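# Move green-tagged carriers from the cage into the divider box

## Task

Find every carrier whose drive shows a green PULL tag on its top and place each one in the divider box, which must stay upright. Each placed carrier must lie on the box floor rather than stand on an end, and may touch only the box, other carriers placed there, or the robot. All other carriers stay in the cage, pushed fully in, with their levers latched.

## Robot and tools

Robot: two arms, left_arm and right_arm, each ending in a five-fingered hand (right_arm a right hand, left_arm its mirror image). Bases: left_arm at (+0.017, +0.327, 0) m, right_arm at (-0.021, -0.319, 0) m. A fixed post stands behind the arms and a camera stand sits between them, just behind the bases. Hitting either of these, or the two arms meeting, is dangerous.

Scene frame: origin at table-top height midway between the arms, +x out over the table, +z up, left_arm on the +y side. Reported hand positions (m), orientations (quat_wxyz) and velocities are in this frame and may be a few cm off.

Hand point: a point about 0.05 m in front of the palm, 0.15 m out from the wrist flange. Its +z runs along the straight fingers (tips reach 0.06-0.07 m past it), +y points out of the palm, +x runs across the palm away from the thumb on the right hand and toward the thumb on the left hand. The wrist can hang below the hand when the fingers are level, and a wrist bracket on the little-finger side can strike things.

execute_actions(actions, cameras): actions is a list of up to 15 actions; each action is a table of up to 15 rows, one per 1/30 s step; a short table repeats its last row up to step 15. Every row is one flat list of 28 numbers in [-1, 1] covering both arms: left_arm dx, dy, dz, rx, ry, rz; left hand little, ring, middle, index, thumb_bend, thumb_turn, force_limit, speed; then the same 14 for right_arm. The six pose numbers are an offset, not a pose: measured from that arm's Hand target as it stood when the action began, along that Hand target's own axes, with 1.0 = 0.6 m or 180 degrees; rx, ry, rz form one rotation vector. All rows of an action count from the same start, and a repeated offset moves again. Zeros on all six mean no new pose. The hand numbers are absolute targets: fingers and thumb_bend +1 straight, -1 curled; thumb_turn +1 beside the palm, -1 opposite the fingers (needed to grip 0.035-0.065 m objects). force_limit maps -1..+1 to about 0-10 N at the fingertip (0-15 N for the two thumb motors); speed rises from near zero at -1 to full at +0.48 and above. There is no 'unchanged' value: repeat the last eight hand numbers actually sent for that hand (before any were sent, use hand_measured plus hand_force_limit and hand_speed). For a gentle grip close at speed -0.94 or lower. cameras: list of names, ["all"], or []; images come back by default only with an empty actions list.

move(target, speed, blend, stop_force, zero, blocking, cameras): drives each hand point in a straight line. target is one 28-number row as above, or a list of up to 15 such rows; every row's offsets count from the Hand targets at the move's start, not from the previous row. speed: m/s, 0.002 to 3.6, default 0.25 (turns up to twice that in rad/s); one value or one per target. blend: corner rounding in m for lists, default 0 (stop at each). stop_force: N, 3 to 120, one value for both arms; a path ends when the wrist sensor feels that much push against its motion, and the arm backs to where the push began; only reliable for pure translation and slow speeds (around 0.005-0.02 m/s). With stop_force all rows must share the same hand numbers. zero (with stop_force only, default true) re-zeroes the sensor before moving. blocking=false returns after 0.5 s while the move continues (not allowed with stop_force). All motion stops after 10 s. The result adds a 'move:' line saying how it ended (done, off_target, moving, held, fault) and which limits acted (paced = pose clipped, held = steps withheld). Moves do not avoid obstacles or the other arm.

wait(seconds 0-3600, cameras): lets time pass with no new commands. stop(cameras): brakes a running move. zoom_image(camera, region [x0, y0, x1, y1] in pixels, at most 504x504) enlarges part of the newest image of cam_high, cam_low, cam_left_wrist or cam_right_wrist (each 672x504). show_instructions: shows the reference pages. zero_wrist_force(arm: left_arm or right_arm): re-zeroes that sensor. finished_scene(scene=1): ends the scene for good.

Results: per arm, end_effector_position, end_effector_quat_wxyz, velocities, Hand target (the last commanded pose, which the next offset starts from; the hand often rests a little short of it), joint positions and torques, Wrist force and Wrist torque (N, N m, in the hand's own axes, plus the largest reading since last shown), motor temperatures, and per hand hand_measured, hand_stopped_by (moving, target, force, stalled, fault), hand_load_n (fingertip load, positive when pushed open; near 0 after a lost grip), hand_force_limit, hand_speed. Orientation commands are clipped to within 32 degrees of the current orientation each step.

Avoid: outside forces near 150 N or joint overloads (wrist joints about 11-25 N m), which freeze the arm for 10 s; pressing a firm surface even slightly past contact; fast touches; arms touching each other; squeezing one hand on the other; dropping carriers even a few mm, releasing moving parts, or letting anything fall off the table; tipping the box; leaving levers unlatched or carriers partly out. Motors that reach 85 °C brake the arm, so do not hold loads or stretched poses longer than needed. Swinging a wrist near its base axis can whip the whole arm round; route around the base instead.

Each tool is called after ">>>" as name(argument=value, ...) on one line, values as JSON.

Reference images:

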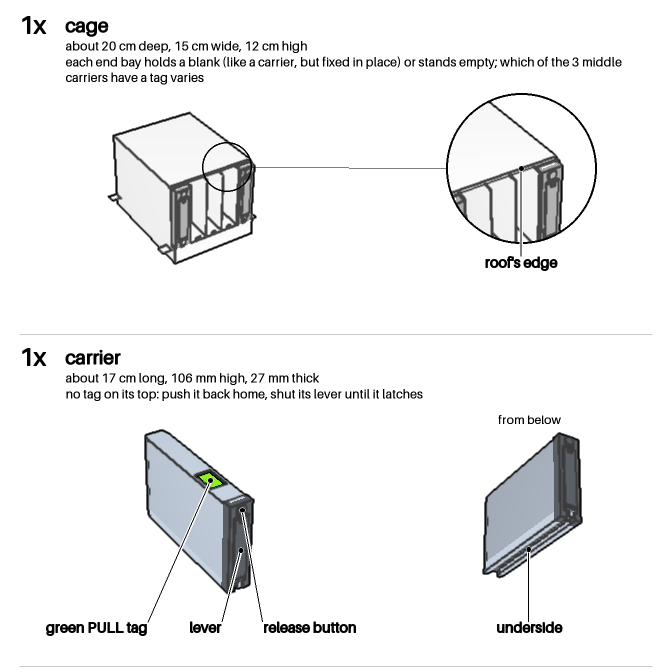

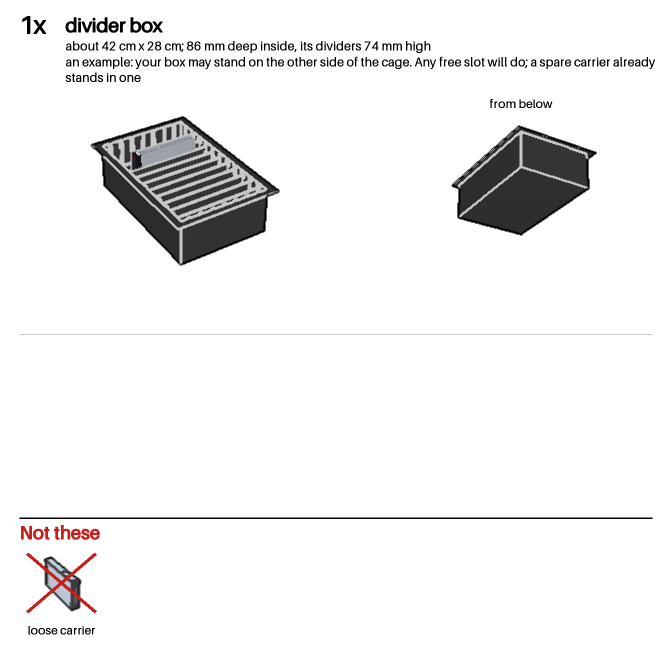

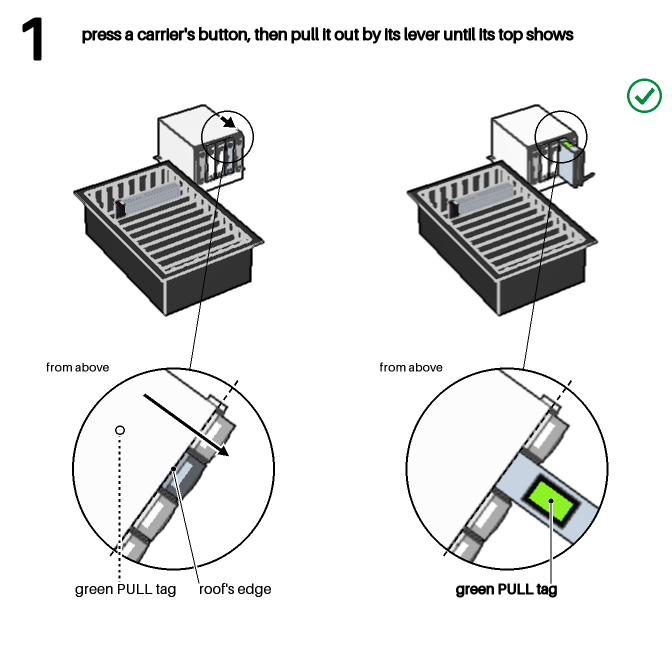

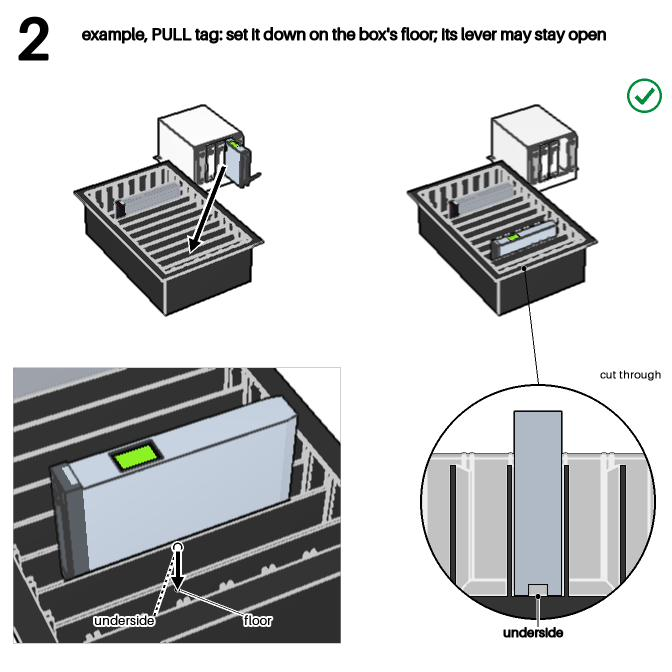

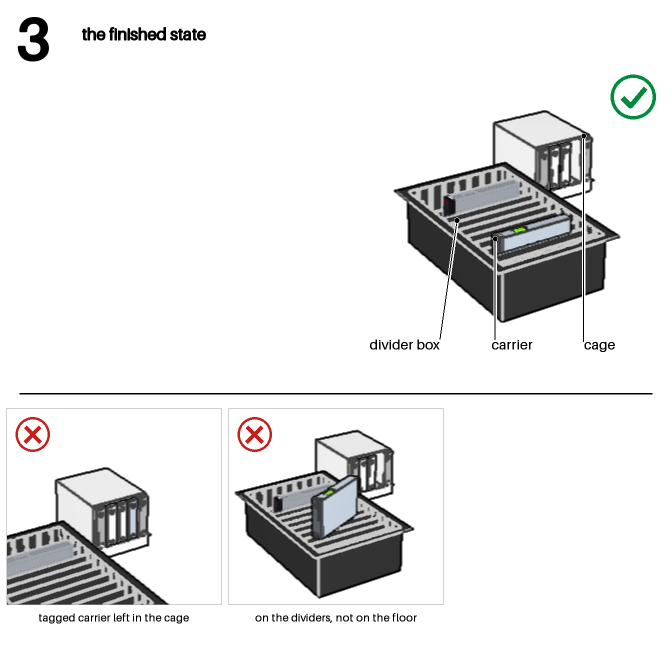

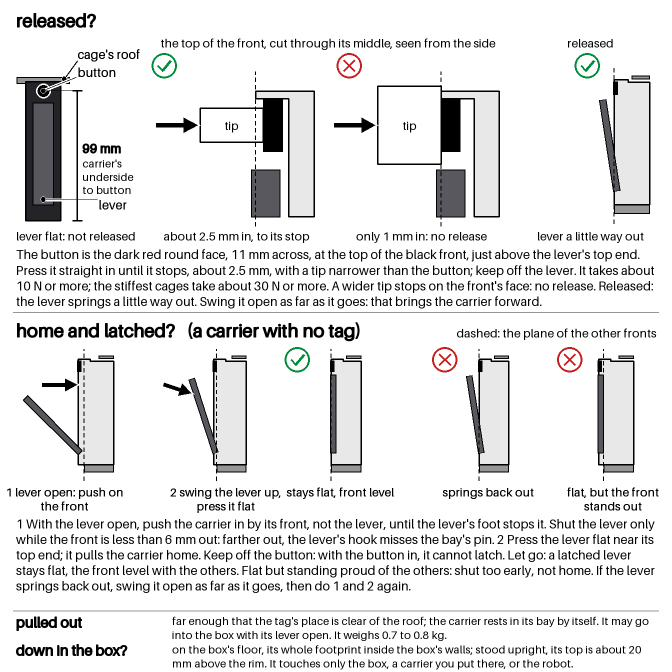

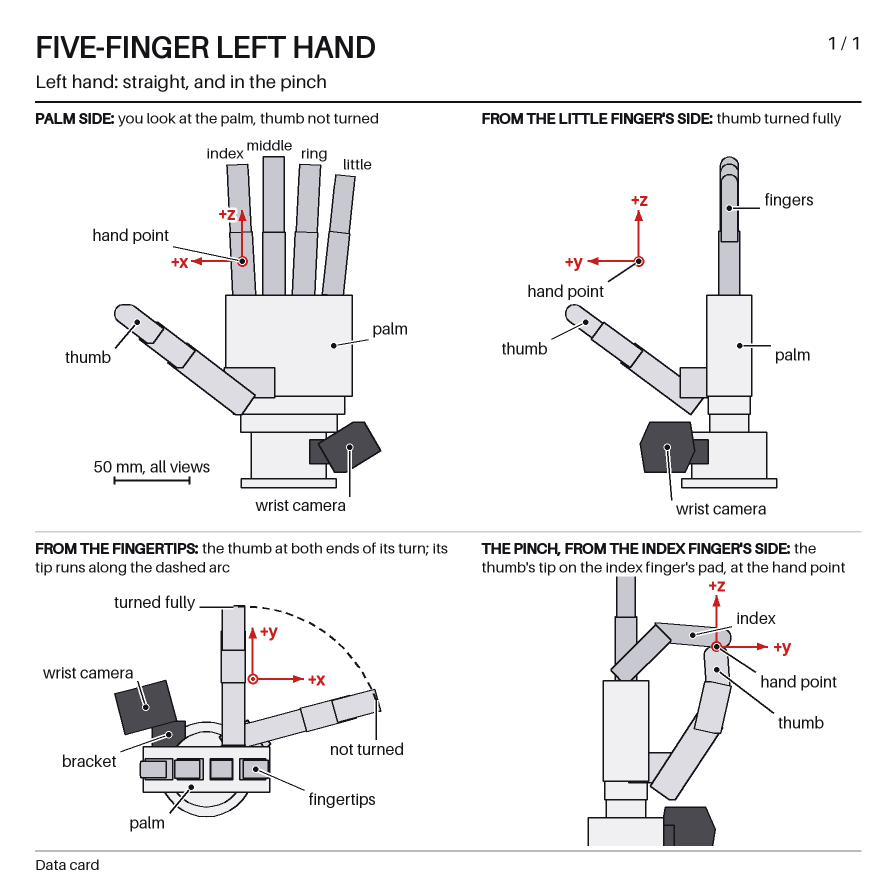

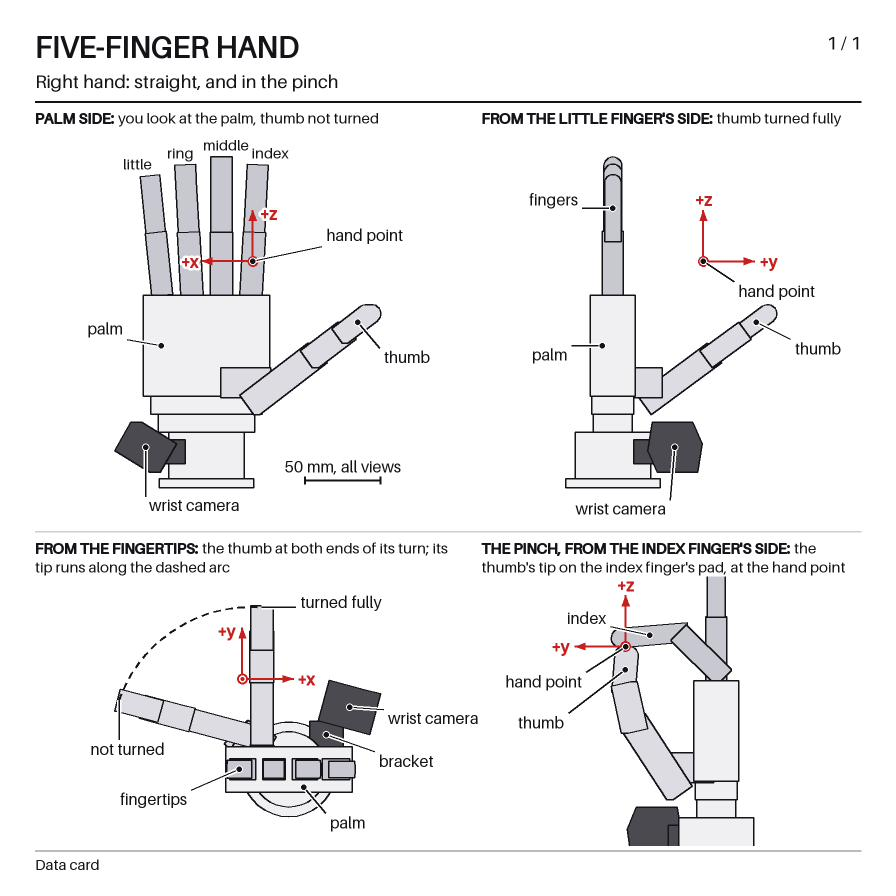

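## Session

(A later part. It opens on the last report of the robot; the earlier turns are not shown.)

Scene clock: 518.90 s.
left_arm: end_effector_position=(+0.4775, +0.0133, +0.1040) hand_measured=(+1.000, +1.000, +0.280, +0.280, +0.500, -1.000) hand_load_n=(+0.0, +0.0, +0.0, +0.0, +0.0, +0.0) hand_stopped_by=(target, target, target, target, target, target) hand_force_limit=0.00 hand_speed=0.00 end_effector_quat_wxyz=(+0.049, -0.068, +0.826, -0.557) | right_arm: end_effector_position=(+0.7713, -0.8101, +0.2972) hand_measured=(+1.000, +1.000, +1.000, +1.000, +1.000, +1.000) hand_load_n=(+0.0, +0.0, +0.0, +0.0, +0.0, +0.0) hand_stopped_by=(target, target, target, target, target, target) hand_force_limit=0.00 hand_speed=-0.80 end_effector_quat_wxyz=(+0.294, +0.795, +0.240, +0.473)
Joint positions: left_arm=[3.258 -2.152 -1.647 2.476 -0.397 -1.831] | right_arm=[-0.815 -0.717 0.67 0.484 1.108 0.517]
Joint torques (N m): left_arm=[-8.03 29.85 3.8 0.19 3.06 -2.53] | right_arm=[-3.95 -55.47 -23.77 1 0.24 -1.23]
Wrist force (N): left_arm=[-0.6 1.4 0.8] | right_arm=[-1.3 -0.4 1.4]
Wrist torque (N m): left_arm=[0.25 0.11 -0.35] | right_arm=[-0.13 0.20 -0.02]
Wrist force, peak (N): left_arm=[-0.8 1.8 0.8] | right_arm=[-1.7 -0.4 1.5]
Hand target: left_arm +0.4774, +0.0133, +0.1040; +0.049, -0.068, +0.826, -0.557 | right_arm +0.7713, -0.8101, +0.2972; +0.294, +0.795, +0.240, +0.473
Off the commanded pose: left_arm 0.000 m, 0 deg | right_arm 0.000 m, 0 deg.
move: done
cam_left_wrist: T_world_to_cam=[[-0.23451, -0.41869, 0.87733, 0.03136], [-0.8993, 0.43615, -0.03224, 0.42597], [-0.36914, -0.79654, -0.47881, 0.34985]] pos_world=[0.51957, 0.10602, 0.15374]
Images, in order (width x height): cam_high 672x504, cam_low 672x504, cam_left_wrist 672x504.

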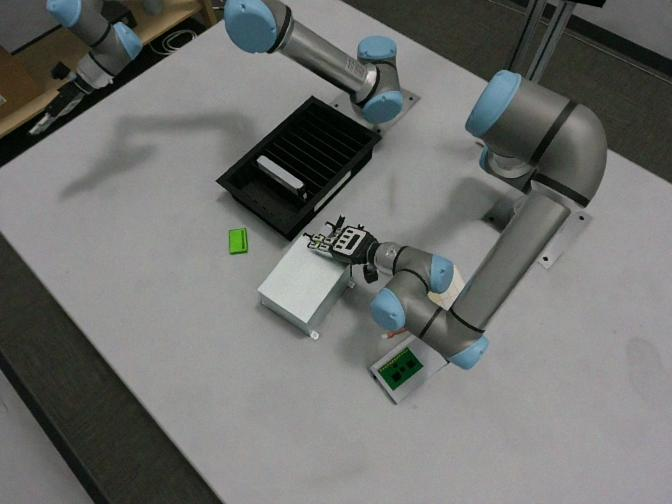

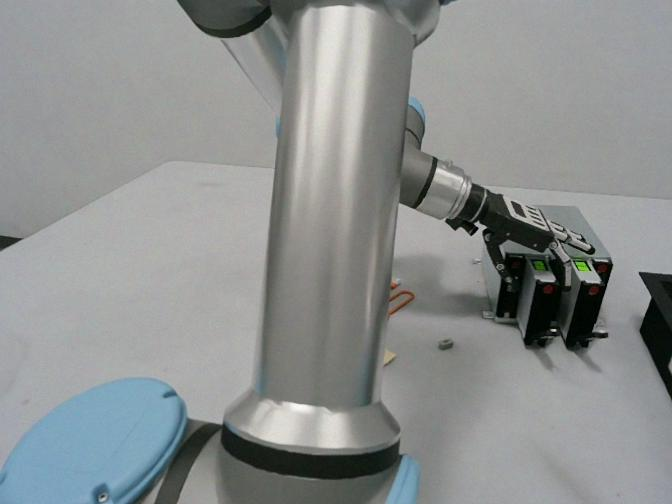

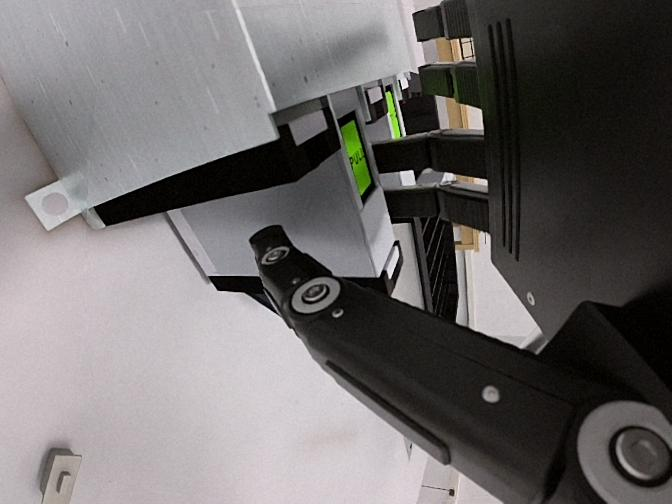

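>>> move(target=[0,0,0,0,0,0,1,1,0.0,0.0,0.0,-1,0.3,-0.92, 0,0,0,0,0,0,1,1,1,1,1,1,0,-0.8], cameras=["cam_low"])

>>> zoom_image(camera="cam_low", region=[480, 200, 620, 340])

Scene clock: 523.63 s.
left_arm: end_effector_position=(+0.4774, +0.0133, +0.1040) hand_measured=(+1.000, +1.000, +0.066, +0.050, +0.204, -1.000) hand_load_n=(+0.0, +0.0, +7.5, +6.5, +10.0, +0.0) hand_stopped_by=(target, target, force, force, force, target) hand_force_limit=0.30 hand_speed=-0.92 end_effector_quat_wxyz=(+0.049, -0.068, +0.826, -0.557) | right_arm: end_effector_position=(+0.7713, -0.8101, +0.2972) hand_measured=(+1.000, +1.000, +1.000, +1.000, +1.000, +1.000) hand_load_n=(+0.0, +0.0, +0.0, +0.0, +0.0, +0.0) hand_stopped_by=(target, target, target, target, target, target) hand_force_limit=0.00 hand_speed=-0.80 end_effector_quat_wxyz=(+0.294, +0.795, +0.240, +0.473)
Joint positions: left_arm=[3.258 -2.152 -1.647 2.476 -0.397 -1.831] | right_arm=[-0.815 -0.717 0.67 0.484 1.108 0.517]
Joint torques (N m): left_arm=[2.29 32.61 11.22 -0.02 0.26 -0.44] | right_arm=[-3.05 -55.37 -24.25 0.92 0.16 -1.24]
Wrist force (N): left_arm=[1.6 0.0 5.1] | right_arm=[-1.3 -0.3 1.1]
Wrist torque (N m): left_arm=[0.22 0.13 -0.30] | right_arm=[-0.11 0.21 -0.01]
Wrist force, peak (N): left_arm=[1.2 -3.6 9.3] | right_arm=[-1.5 -0.3 1.6]
Hand target: left_arm +0.4774, +0.0133, +0.1040; +0.049, -0.068, +0.826, -0.557 | right_arm +0.7713, -0.8101, +0.2972; +0.294, +0.795, +0.240, +0.473
Off the commanded pose: left_arm 0.000 m, 0 deg | right_arm 0.000 m, 0 deg.
move: done

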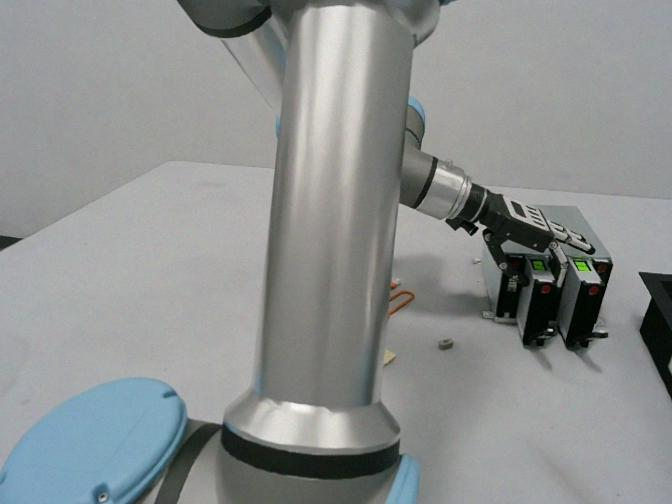

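Scaled by 3.600 from the camera's image (finer frame: 960x720).

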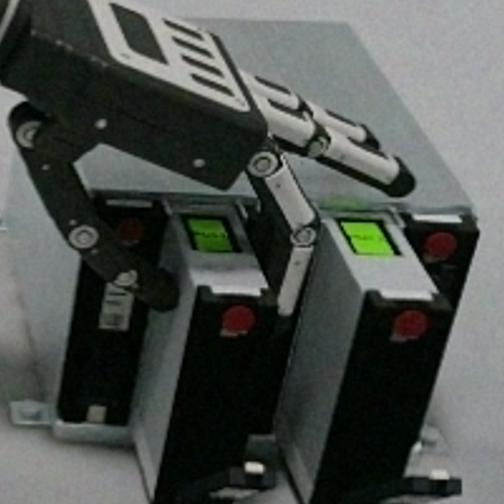

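>>> move(target=[0.0917,0,0,0,0,0,1,1,0.0,0.0,0.0,-1,0.3,-0.92, 0,0,0,0,0,0,1,1,1,1,1,1,0,-0.8], speed=0.04, stop_force=14, cameras=["cam_low","cam_high","cam_left_wrist"])

>>> zoom_image(camera="cam_low", region=[480, 200, 640, 380])

>>> zoom_image(camera="cam_high", region=[280, 180, 400, 300])

Scene clock: 527.57 s.
left_arm: end_effector_position=(+0.4232, +0.0041, +0.1037) hand_measured=(+1.000, +1.000, +0.066, +0.050, +0.204, -1.000) hand_load_n=(+0.0, +0.0, +6.5, +6.5, +9.5, +0.0) hand_stopped_by=(target, target, force, force, force, target) hand_force_limit=0.30 hand_speed=-0.92 end_effector_quat_wxyz=(+0.049, -0.068, +0.826, -0.557) | right_arm: end_effector_position=(+0.7713, -0.8101, +0.2972) hand_measured=(+1.000, +1.000, +1.000, +1.000, +1.000, +1.000) hand_load_n=(+0.0, +0.0, +0.0, +0.0, +0.0, +0.0) hand_stopped_by=(target, target, target, target, target, target) hand_force_limit=0.00 hand_speed=-0.80 end_effector_quat_wxyz=(+0.294, +0.795, +0.240, +0.473)
Joint positions: left_arm=[3.244 -2.05 -1.814 2.572 -0.401 -1.866] | right_arm=[-0.815 -0.717 0.67 0.484 1.108 0.517]
Joint torques (N m): left_arm=[-13.77 40.96 2.95 -0.38 0.89 -2.74] | right_arm=[-3.19 -55.48 -23.7 1.01 0.23 -1.13]
Wrist force (N): left_arm=[-1.8 4.5 2.1] | right_arm=[-1.4 -0.2 1.3]
Wrist torque (N m): left_arm=[0.27 0.03 -0.30] | right_arm=[-0.10 0.21 -0.02]
Wrist force, peak (N): left_arm=[-6.5 -1.2 6.3] | right_arm=[-1.4 -0.3 1.7]
Hand target: left_arm +0.4232, +0.0041, +0.1037; +0.049, -0.068, +0.826, -0.557 | right_arm +0.7713, -0.8101, +0.2972; +0.294, +0.795, +0.240, +0.473
Off the commanded pose: left_arm 0.000 m, 0 deg | right_arm 0.000 m, 0 deg.
move: done
cam_left_wrist: T_world_to_cam=[[-0.2345, -0.41868, 0.87734, 0.01501], [-0.89927, 0.43622, -0.0322, 0.38124], [-0.36923, -0.79651, -0.47879, 0.32233]] pos_world=[0.46537, 0.09672, 0.15343]
Images, in order (width x height): cam_high 672x504, cam_low 672x504, cam_left_wrist 672x504.

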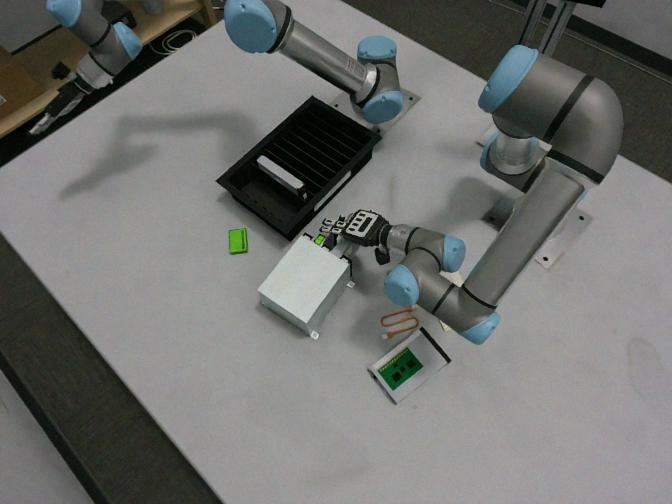

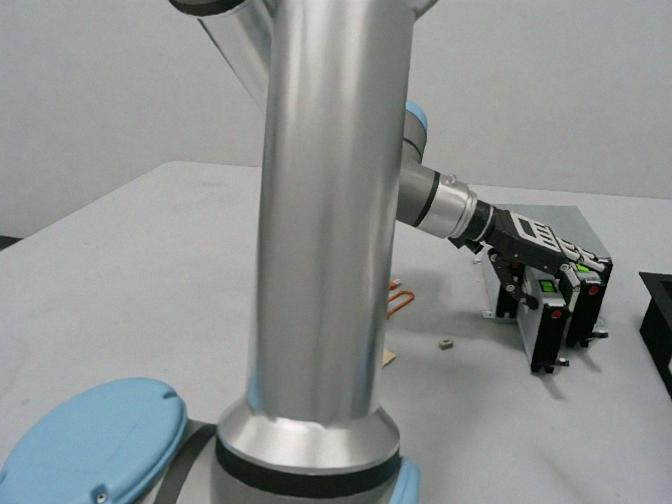

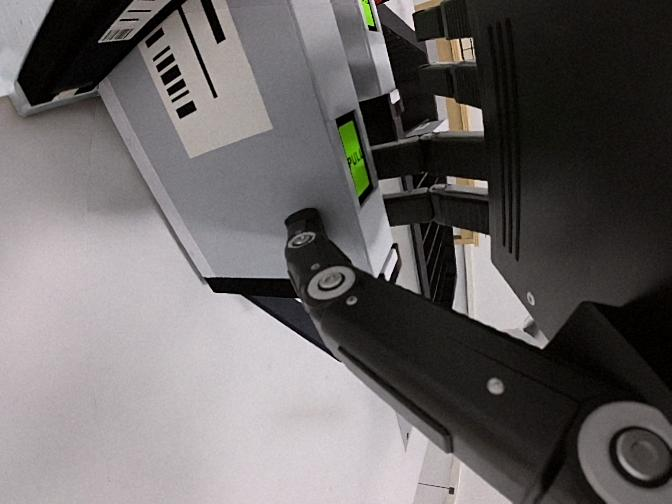

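Scaled by 2.800 from the camera's image (finer frame: 960x720).

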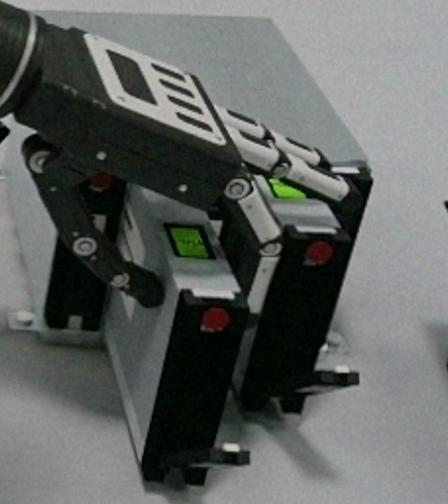

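Scaled by 4.200 from the camera's image (finer frame: 960x720).

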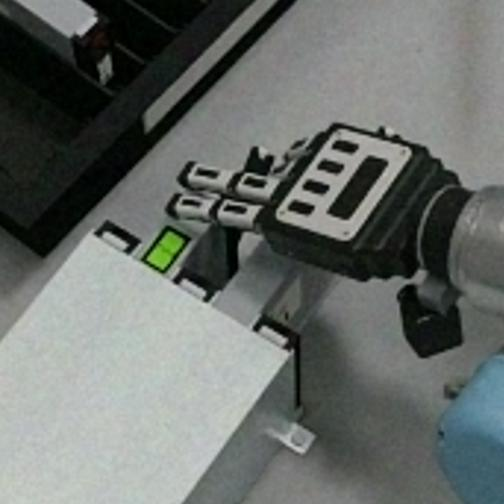

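>>> move(target=[[0,0,0,0,0,0,1,1,0.28,0.28,0.5,-1,0.3,-0.6, 0,0,0,0,0,0,1,1,1,1,1,1,0,-0.8],[-0.0867,0,0,0,0,0,1,1,0.28,0.28,0.5,-1,0.3,-0.6, 0,0,0,0,0,0,1,1,1,1,1,1,0,-0.8],[-0.0867,0,0,0,0,0,1,1,-0.05,-0.05,-0.05,-1,0.8,-0.92, 0,0,0,0,0,0,1,1,1,1,1,1,0,-0.8]], speed=0.06, cameras=["cam_low","cam_high","cam_left_wrist"])

>>> zoom_image(camera="cam_low", region=[480, 200, 640, 380])

>>> zoom_image(camera="cam_high", region=[280, 180, 400, 300])

Scene clock: 548.13 s.
left_arm: end_effector_position=(+0.4745, +0.0128, +0.1040) hand_measured=(+1.000, +1.000, +0.074, +0.066, +0.134, -1.000) hand_load_n=(+0.0, +0.0, +10.0, +10.5, +13.5, +0.5) hand_stopped_by=(target, target, force, force, force, target) hand_force_limit=0.80 hand_speed=-0.92 end_effector_quat_wxyz=(+0.049, -0.068, +0.826, -0.557) | right_arm: end_effector_position=(+0.7713, -0.8101, +0.2972) hand_measured=(+1.000, +1.000, +1.000, +1.000, +1.000, +1.000) hand_load_n=(+0.0, +0.0, +0.0, +0.0, +0.0, +0.0) hand_stopped_by=(target, target, target, target, target, target) hand_force_limit=0.00 hand_speed=-0.80 end_effector_quat_wxyz=(+0.294, +0.795, +0.240, +0.473)
Joint positions: left_arm=[3.258 -2.147 -1.657 2.481 -0.397 -1.833] | right_arm=[-0.815 -0.717 0.67 0.484 1.108 0.517]
Joint torques (N m): left_arm=[13.44 41.35 21.04 -4.76 -0.18 2.54] | right_arm=[-2.18 -55.12 -23.59 0.94 0.16 -1.15]
Wrist force (N): left_arm=[-1.1 0.5 8.6] | right_arm=[-1.3 -0.1 1.4]
Wrist torque (N m): left_arm=[0.19 0.12 -0.45] | right_arm=[-0.09 0.20 -0.01]
Wrist force, peak (N): left_arm=[-1.7 -3.2 14.3] | right_arm=[-1.7 -0.3 1.5]
Hand target: left_arm +0.4745, +0.0128, +0.1040; +0.049, -0.068, +0.826, -0.557 | right_arm +0.7713, -0.8101, +0.2972; +0.294, +0.795, +0.240, +0.473
Off the commanded pose: left_arm 0.000 m, 0 deg | right_arm 0.000 m, 0 deg.
move: done
cam_left_wrist: T_world_to_cam=[[-0.2345, -0.41868, 0.87734, 0.03042], [-0.89927, 0.43622, -0.0322, 0.42359], [-0.36923, -0.79651, -0.47879, 0.34834]] pos_world=[0.51667, 0.10542, 0.15374]
Images, in order (width x height): cam_high 672x504, cam_low 672x504, cam_left_wrist 672x504.

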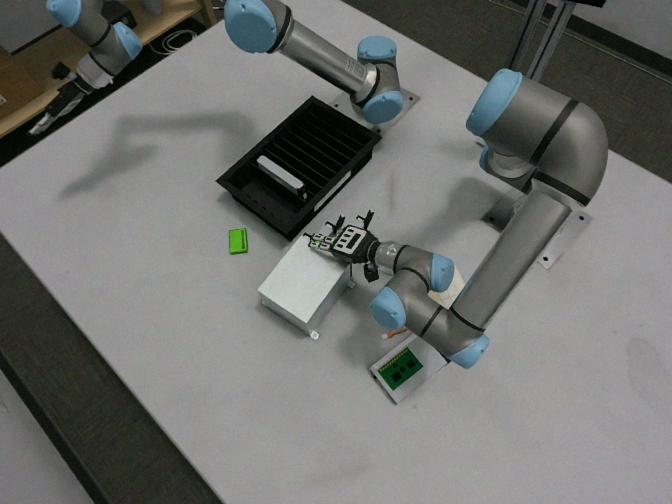

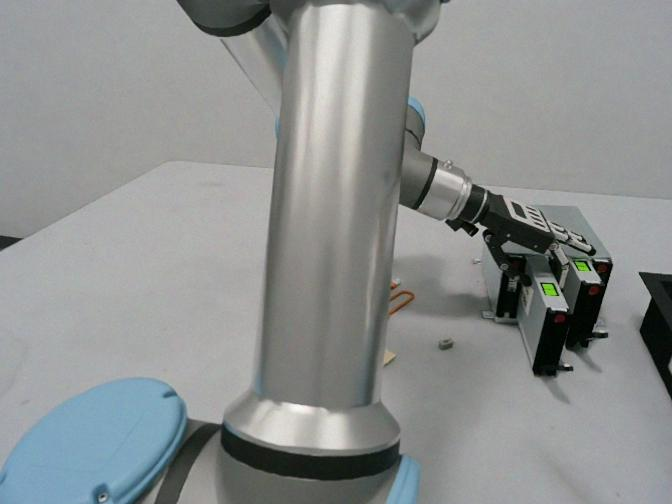

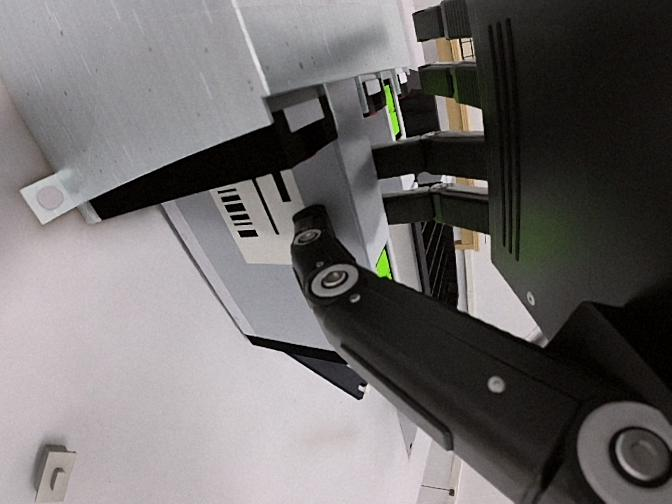

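Scaled by 2.800 from the camera's image (finer frame: 960x720).

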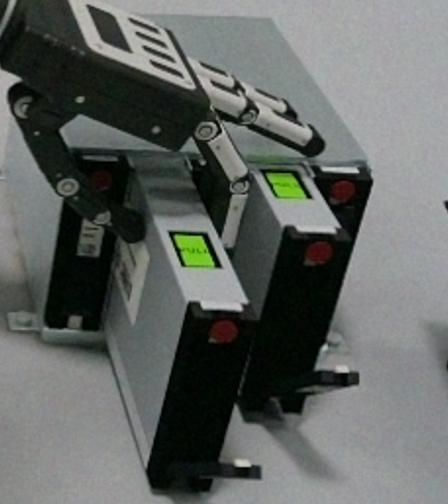

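Scaled by 4.200 from the camera's image (finer frame: 960x720).

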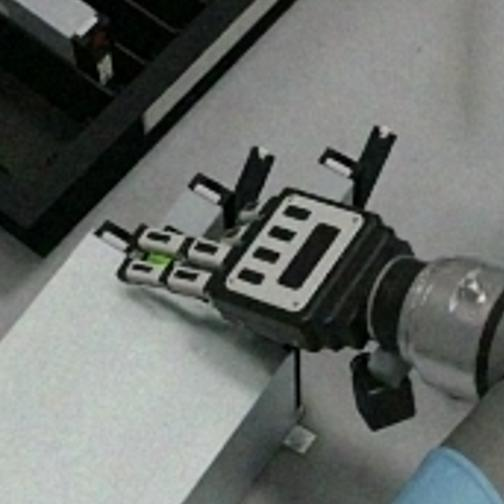

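>>> move(target=[0.12,0,0,0,0,0,1,1,-0.05,-0.05,-0.05,-1,0.8,-0.92, 0,0,0,0,0,0,1,1,1,1,1,1,0,-0.8], speed=0.04, stop_force=15, cameras=["cam_low","cam_high","cam_left_wrist"])

>>> zoom_image(camera="cam_low", region=[460, 200, 620, 400])

Scene clock: 551.33 s.
left_arm: end_effector_position=(+0.4721, +0.0125, +0.1040) hand_measured=(+1.000, +1.000, +0.074, +0.066, +0.134, -1.000) hand_load_n=(-0.5, +0.0, +10.5, +10.5, +12.0, +0.0) hand_stopped_by=(target, target, force, force, force, target) hand_force_limit=0.80 hand_speed=-0.92 end_effector_quat_wxyz=(+0.050, -0.068, +0.826, -0.557) | right_arm: end_effector_position=(+0.7713, -0.8101, +0.2972) hand_measured=(+1.000, +1.000, +1.000, +1.000, +1.000, +1.000) hand_load_n=(+0.0, +0.0, +0.0, +0.0, +0.0, +0.0) hand_stopped_by=(target, target, target, target, target, target) hand_force_limit=0.00 hand_speed=-0.80 end_effector_quat_wxyz=(+0.294, +0.795, +0.240, +0.473)
Joint positions: left_arm=[3.257 -2.142 -1.665 2.486 -0.398 -1.834] | right_arm=[-0.815 -0.717 0.67 0.484 1.108 0.517]
Joint torques (N m): left_arm=[16.27 29.04 24.72 -2.95 2.14 3.01] | right_arm=[-1.78 -55.6 -23.38 0.94 -0.03 -1.15]
Wrist force (N): left_arm=[9.0 -1.6 -0.5] | right_arm=[-1.5 -0.4 1.5]
Wrist torque (N m): left_arm=[0.07 -0.09 -0.35] | right_arm=[-0.14 0.22 -0.03]
Wrist force, peak (N): left_arm=[-16.5 -1.3 6.5] | right_arm=[-1.6 -0.2 1.5]
Hand target: left_arm +0.4721, +0.0125, +0.1040; +0.050, -0.068, +0.826, -0.557 (not the last commanded pose) | right_arm +0.7713, -0.8101, +0.2972; +0.294, +0.795, +0.240, +0.473
Off the commanded pose: left_arm 0.070 m, 0 deg | right_arm 0.000 m, 0 deg.
move: contact (left_arm)
cam_left_wrist: T_world_to_cam=[[-0.23491, -0.41872, 0.87721, 0.02985], [-0.89928, 0.43615, -0.03263, 0.42156], [-0.36894, -0.79652, -0.479, 0.34711]] pos_world=[0.51417, 0.10512, 0.15384]
Images, in order (width x height): cam_high 672x504, cam_low 672x504, cam_left_wrist 672x504.

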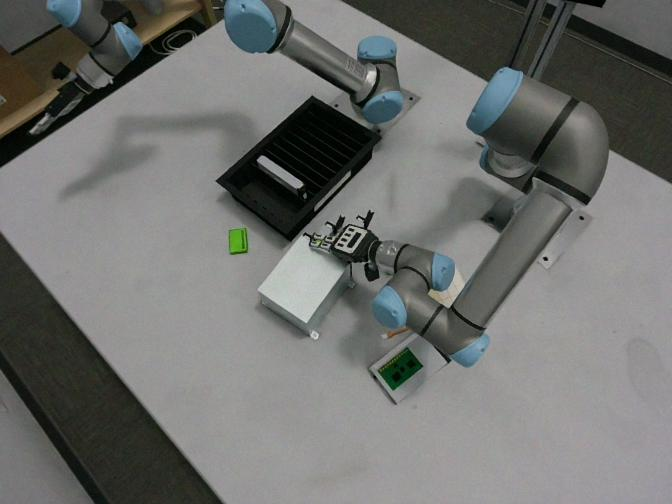

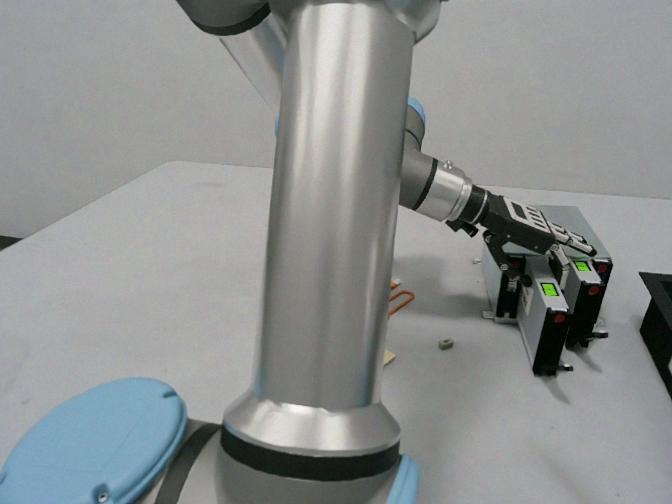

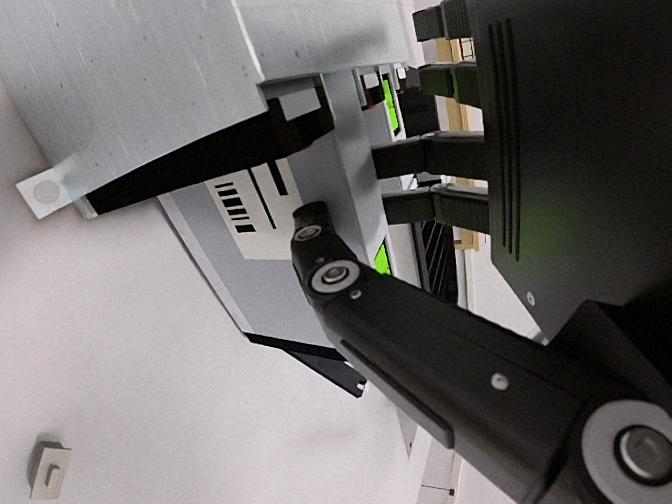

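Scaled by 2.520 from the camera's image (finer frame: 960x720).

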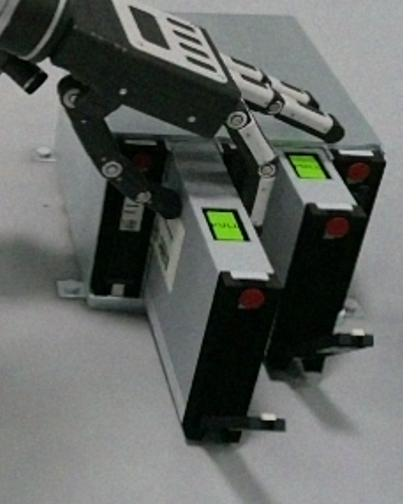

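>>> move(target=[0.03,0,0,0,0,0,1,1,-0.05,-0.05,-0.05,-1,0.8,-0.92, 0,0,0,0,0,0,1,1,1,1,1,1,0,-0.8], speed=0.02, stop_force=26, cameras=["cam_low","cam_left_wrist"])

>>> zoom_image(camera="cam_low", region=[460, 200, 620, 400])

Scene clock: 555.27 s.
left_arm: end_effector_position=(+0.4702, +0.0123, +0.1040) hand_measured=(+1.000, +1.000, +0.074, +0.066, +0.134, -1.000) hand_load_n=(+0.0, -0.5, +11.0, +11.0, +11.5, -2.5) hand_stopped_by=(target, target, force, force, force, target) hand_force_limit=0.80 hand_speed=-0.92 end_effector_quat_wxyz=(+0.050, -0.068, +0.826, -0.557) | right_arm: end_effector_position=(+0.7713, -0.8101, +0.2972) hand_measured=(+1.000, +1.000, +1.000, +1.000, +1.000, +1.000) hand_load_n=(+0.0, +0.0, +0.0, +0.0, +0.0, +0.0) hand_stopped_by=(target, target, target, target, target, target) hand_force_limit=0.00 hand_speed=-0.80 end_effector_quat_wxyz=(+0.294, +0.795, +0.240, +0.473)
Joint positions: left_arm=[3.257 -2.138 -1.671 2.489 -0.398 -1.835] | right_arm=[-0.815 -0.717 0.67 0.484 1.108 0.517]
Joint torques (N m): left_arm=[14.39 29.67 24.04 -1.47 2.67 2.92] | right_arm=[-1.58 -56.06 -23.43 1.05 0.02 -1.11]
Wrist force (N): left_arm=[6.3 0.8 2.8] | right_arm=[-1.4 -0.2 1.7]
Wrist torque (N m): left_arm=[0.12 -0.05 -0.30] | right_arm=[-0.12 0.21 -0.01]
Wrist force, peak (N): left_arm=[-17.6 -2.8 7.1] | right_arm=[-1.6 -0.8 1.5]
Hand target: left_arm +0.4702, +0.0123, +0.1040; +0.050, -0.068, +0.826, -0.557 (not the last commanded pose) | right_arm +0.7713, -0.8101, +0.2972; +0.294, +0.795, +0.240, +0.473
Off the commanded pose: left_arm 0.016 m, 0 deg | right_arm 0.000 m, 0 deg.
move: contact (left_arm)
cam_left_wrist: T_world_to_cam=[[-0.23543, -0.41869, 0.87708, 0.0296], [-0.89931, 0.43604, -0.03325, 0.42006], [-0.36852, -0.7966, -0.47919, 0.34608]] pos_world=[0.51227, 0.10492, 0.15384]

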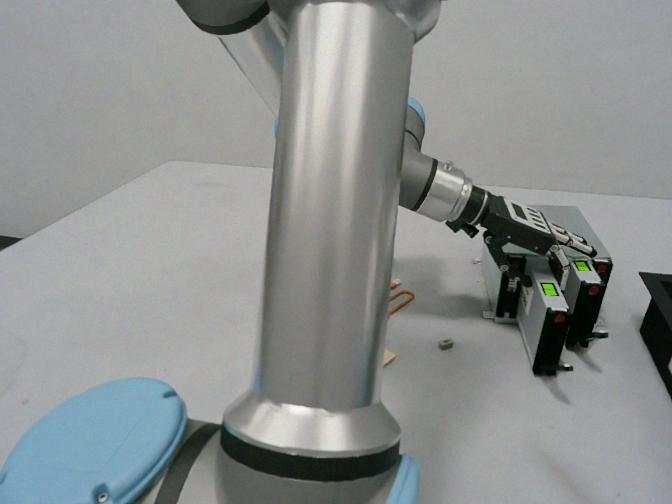

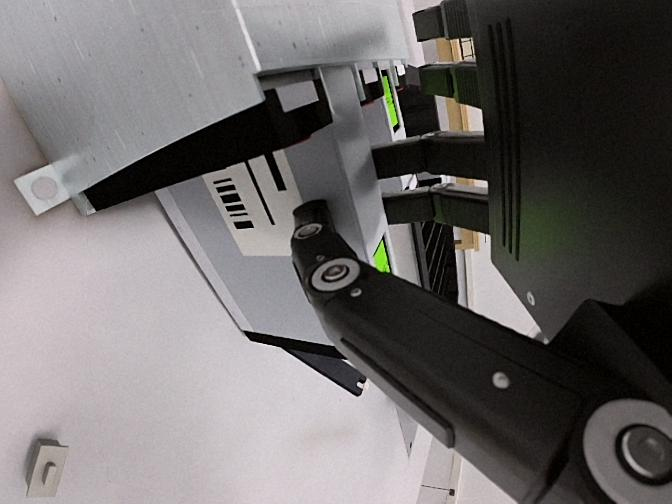

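Scaled by 2.520 from the camera's image (finer frame: 960x720).

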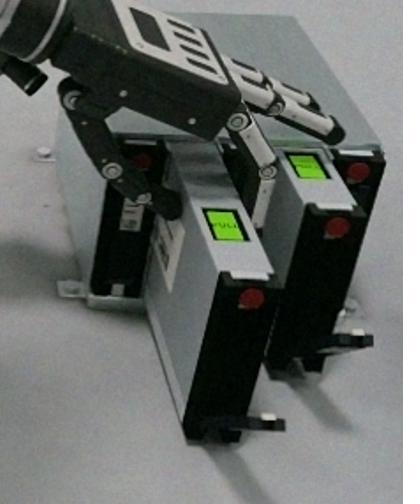

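>>> move(target=[0,-0.0016,-0.0006,0,0,0,1,1,-0.05,-0.05,-0.05,-1,0.8,-0.92, 0,0,0,0,0,0,1,1,1,1,1,1,0,-0.8], speed=0.01)

Scene clock: 559.17 s.
left_arm: end_effector_position=(+0.4702, +0.0123, +0.1050) hand_measured=(+1.000, +1.000, +0.074, +0.066, +0.134, -1.000) hand_load_n=(+0.0, +0.0, +11.0, +11.0, +12.5, -1.0) hand_stopped_by=(target, target, force, force, force, target) hand_force_limit=0.80 hand_speed=-0.92 end_effector_quat_wxyz=(+0.050, -0.068, +0.826, -0.557) | right_arm: end_effector_position=(+0.7713, -0.8101, +0.2972) hand_measured=(+1.000, +1.000, +1.000, +1.000, +1.000, +1.000) hand_load_n=(+0.0, +0.0, +0.5, +0.0, +0.0, +0.0) hand_stopped_by=(target, target, target, target, target, target) hand_force_limit=0.00 hand_speed=-0.80 end_effector_quat_wxyz=(+0.294, +0.795, +0.240, +0.473)
Joint positions: left_arm=[3.257 -2.136 -1.671 2.487 -0.398 -1.835] | right_arm=[-0.815 -0.717 0.67 0.484 1.108 0.517]
Joint torques (N m): left_arm=[5.73 49.58 23.4 -6.78 2.31 -2.19] | right_arm=[-1.5 -56.28 -23.18 0.91 -0.03 -1.05]
Wrist force (N): left_arm=[-3.6 11.2 14.7] | right_arm=[-1.3 -0.2 1.7]
Wrist torque (N m): left_arm=[0.26 0.31 -0.58] | right_arm=[-0.12 0.19 -0.01]
Wrist force, peak (N): left_arm=[-3.6 11.4 14.9] | right_arm=[-1.6 -0.3 1.6]
Hand target: left_arm +0.4702, +0.0123, +0.1050; +0.050, -0.068, +0.826, -0.557 | right_arm +0.7713, -0.8101, +0.2972; +0.294, +0.795, +0.240, +0.473
Off the commanded pose: left_arm 0.000 m, 0 deg | right_arm 0.000 m, 0 deg.
move: done

>>> move(target=[0,0.0004,0.00125,0,0,0,1,1,-0.05,-0.05,-0.05,-1,0.8,-0.92, 0,0,0,0,0,0,1,1,1,1,1,1,0,-0.8], speed=0.01)

Scene clock: 561.13 s.
left_arm: end_effector_position=(+0.4703, +0.0117, +0.1046) hand_measured=(+1.000, +1.000, +0.074, +0.066, +0.134, -1.000) hand_load_n=(+0.0, +0.0, +9.5, +9.5, +13.0, -1.0) hand_stopped_by=(target, target, force, force, force, target) hand_force_limit=0.80 hand_speed=-0.92 end_effector_quat_wxyz=(+0.050, -0.068, +0.826, -0.557) | right_arm: end_effector_position=(+0.7713, -0.8101, +0.2972) hand_measured=(+1.000, +1.000, +1.000, +1.000, +1.000, +1.000) hand_load_n=(+0.0, +0.0, +0.0, +0.0, +0.0, +0.0) hand_stopped_by=(target, target, target, target, target, target) hand_force_limit=0.00 hand_speed=-0.80 end_effector_quat_wxyz=(+0.294, +0.795, +0.240, +0.473)
Joint positions: left_arm=[3.256 -2.137 -1.67 2.491 -0.398 -1.838] | right_arm=[-0.815 -0.717 0.67 0.484 1.108 0.517]
Joint torques (N m): left_arm=[-15.14 25.37 20.67 1.48 -0.58 -2.21] | right_arm=[-0.87 -55.7 -23.09 1.01 -0.06 -1.07]
Wrist force (N): left_arm=[1.5 -6.2 -8.1] | right_arm=[-1.2 -0.4 1.5]
Wrist torque (N m): left_arm=[-0.11 -0.23 -0.19] | right_arm=[-0.13 0.18 -0.01]
Wrist force, peak (N): left_arm=[-3.5 11.7 15.1] | right_arm=[-1.9 -0.2 1.5]
Hand target: left_arm +0.4703, +0.0117, +0.1045; +0.050, -0.068, +0.826, -0.557 | right_arm +0.7713, -0.8101, +0.2972; +0.294, +0.795, +0.240, +0.473
Off the commanded pose: left_arm 0.000 m, 0 deg | right_arm 0.000 m, 0 deg.
move: done

>>> move(target=[0,-0.00035,-0.0005,0,0,0,1,1,-0.05,-0.05,-0.05,-1,0.8,-0.92, 0,0,0,0,0,0,1,1,1,1,1,1,0,-0.8], speed=0.01)

Scene clock: 563.23 s.
left_arm: end_effector_position=(+0.4703, +0.0119, +0.1048) hand_measured=(+1.000, +1.000, +0.074, +0.066, +0.134, -1.000) hand_load_n=(+0.0, +0.0, +9.5, +9.5, +13.0, -1.0) hand_stopped_by=(target, target, force, force, force, target) hand_force_limit=0.80 hand_speed=-0.92 end_effector_quat_wxyz=(+0.050, -0.068, +0.826, -0.557) | right_arm: end_effector_position=(+0.7713, -0.8101, +0.2972) hand_measured=(+1.000, +1.000, +1.000, +1.000, +1.000, +1.000) hand_load_n=(+0.0, +0.0, +0.0, +0.0, +0.0, +0.0) hand_stopped_by=(target, target, target, target, target, target) hand_force_limit=0.00 hand_speed=-0.80 end_effector_quat_wxyz=(+0.294, +0.795, +0.240, +0.473)
Joint positions: left_arm=[3.256 -2.137 -1.67 2.489 -0.398 -1.837] | right_arm=[-0.815 -0.717 0.67 0.484 1.108 0.517]
Joint torques (N m): left_arm=[11.41 43.21 3.82 -5 3.15 2.43] | right_arm=[-0.81 -56.29 -22.83 0.9 -0.15 -1.04]
Wrist force (N): left_arm=[-3.3 1.8 -2.1] | right_arm=[-1.3 -0.2 1.2]
Wrist torque (N m): left_arm=[0.20 -0.01 -0.47] | right_arm=[-0.09 0.20 -0.02]
Wrist force, peak (N): left_arm=[1.4 -8.6 -10.0] | right_arm=[-1.6 -0.3 1.6]
Hand target: left_arm +0.4703, +0.0119, +0.1048; +0.050, -0.068, +0.826, -0.557 | right_arm +0.7713, -0.8101, +0.2972; +0.294, +0.795, +0.240, +0.473
Off the commanded pose: left_arm 0.000 m, 0 deg | right_arm 0.000 m, 0 deg.
move: done

>>> move(target=[0.025,0,0,0,0,0,1,1,-0.05,-0.05,-0.05,-1,0.8,-0.92, 0,0,0,0,0,0,1,1,1,1,1,1,0,-0.8], speed=0.02, stop_force=18)

Scene clock: 566.23 s.
left_arm: end_effector_position=(+0.4555, +0.0094, +0.1047) hand_measured=(+1.000, +1.000, +0.074, +0.066, +0.134, -1.000) hand_load_n=(+0.0, -0.5, +10.0, +10.0, +13.0, -2.5) hand_stopped_by=(target, target, force, force, force, target) hand_force_limit=0.80 hand_speed=-0.92 end_effector_quat_wxyz=(+0.050, -0.068, +0.826, -0.557) | right_arm: end_effector_position=(+0.7713, -0.8101, +0.2972) hand_measured=(+1.000, +1.000, +1.000, +1.000, +1.000, +1.000) hand_load_n=(+0.0, +0.0, +0.0, +0.0, +0.0, +0.0) hand_stopped_by=(target, target, target, target, target, target) hand_force_limit=0.00 hand_speed=-0.80 end_effector_quat_wxyz=(+0.294, +0.795, +0.240, +0.473)
Joint positions: left_arm=[3.253 -2.108 -1.717 2.516 -0.399 -1.846] | right_arm=[-0.815 -0.717 0.67 0.484 1.108 0.517]
Joint torques (N m): left_arm=[-18.4 41.01 -3.3 -2.66 0.7 -3.34] | right_arm=[-1.1 -56.72 -22.4 0.94 -0.11 -0.99]
Wrist force (N): left_arm=[-16.9 -1.3 3.9] | right_arm=[-1.2 -0.4 1.4]
Wrist torque (N m): left_arm=[-0.02 0.05 -0.32] | right_arm=[-0.13 0.19 -0.01]
Wrist force, peak (N): left_arm=[-17.2 -1.1 5.8] | right_arm=[-1.6 -0.4 1.7]
Hand target: left_arm +0.4555, +0.0094, +0.1047; +0.050, -0.068, +0.826, -0.557 | right_arm +0.7713, -0.8101, +0.2972; +0.294, +0.795, +0.240, +0.473
Off the commanded pose: left_arm 0.000 m, 0 deg | right_arm 0.000 m, 0 deg.
move: done

>>> wait(seconds=0.1, cameras=["cam_low","cam_left_wrist"])

>>> zoom_image(camera="cam_low", region=[460, 200, 620, 400])

Scene clock: 567.63 s.
left_arm: end_effector_position=(+0.4555, +0.0094, +0.1047) hand_measured=(+1.000, +1.000, +0.074, +0.066, +0.134, -1.000) hand_load_n=(+0.0, +0.0, +10.0, +10.5, +13.0, -2.5) hand_stopped_by=(target, target, force, force, force, target) hand_force_limit=0.80 hand_speed=-0.92 end_effector_quat_wxyz=(+0.050, -0.068, +0.826, -0.557) | right_arm: end_effector_position=(+0.7713, -0.8101, +0.2972) hand_measured=(+1.000, +1.000, +1.000, +1.000, +1.000, +1.000) hand_load_n=(+0.0, +0.0, +0.0, +0.0, +0.0, +0.0) hand_stopped_by=(target, target, target, target, target, target) hand_force_limit=0.00 hand_speed=-0.80 end_effector_quat_wxyz=(+0.294, +0.795, +0.240, +0.473)
Joint positions: left_arm=[3.253 -2.108 -1.717 2.516 -0.399 -1.846] | right_arm=[-0.815 -0.717 0.67 0.484 1.108 0.517]
Joint torques (N m): left_arm=[-18.23 40.68 -3.16 -2.83 0.62 -3.51] | right_arm=[-0.35 -55.93 -23.16 0.99 -0.14 -0.96]
Wrist force (N): left_arm=[-16.8 -1.3 4.1] | right_arm=[-1.3 -0.2 1.5]
Wrist torque (N m): left_arm=[-0.03 0.05 -0.31] | right_arm=[-0.11 0.19 -0.01]
Wrist force, peak (N): left_arm=[-17.2 -1.5 4.3] | right_arm=[-1.7 -0.4 1.6]
Hand target: left_arm +0.4555, +0.0094, +0.1047; +0.050, -0.068, +0.826, -0.557 | right_arm +0.7713, -0.8101, +0.2972; +0.294, +0.795, +0.240, +0.473
Off the commanded pose: left_arm 0.000 m, 0 deg | right_arm 0.000 m, 0 deg.
wait: 0.10 s; at rest from the start
cam_left_wrist: T_world_to_cam=[[-0.23547, -0.41877, 0.87703, 0.02435], [-0.89934, 0.43597, -0.03329, 0.40815], [-0.36842, -0.79659, -0.47928, 0.33865]] pos_world=[0.49757, 0.10202, 0.15454]

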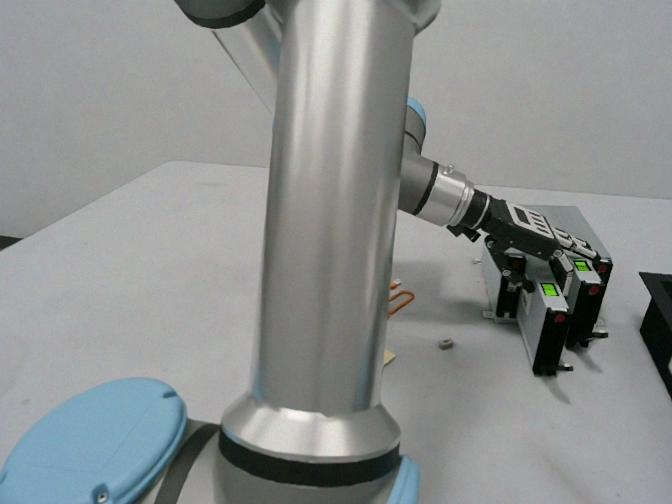

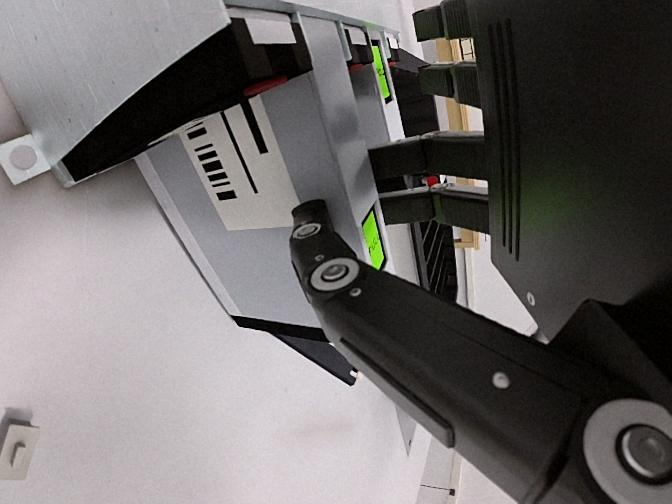

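Scaled by 2.520 from the camera's image (finer frame: 960x720).

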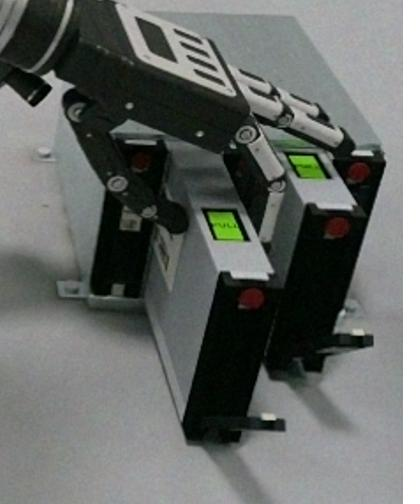

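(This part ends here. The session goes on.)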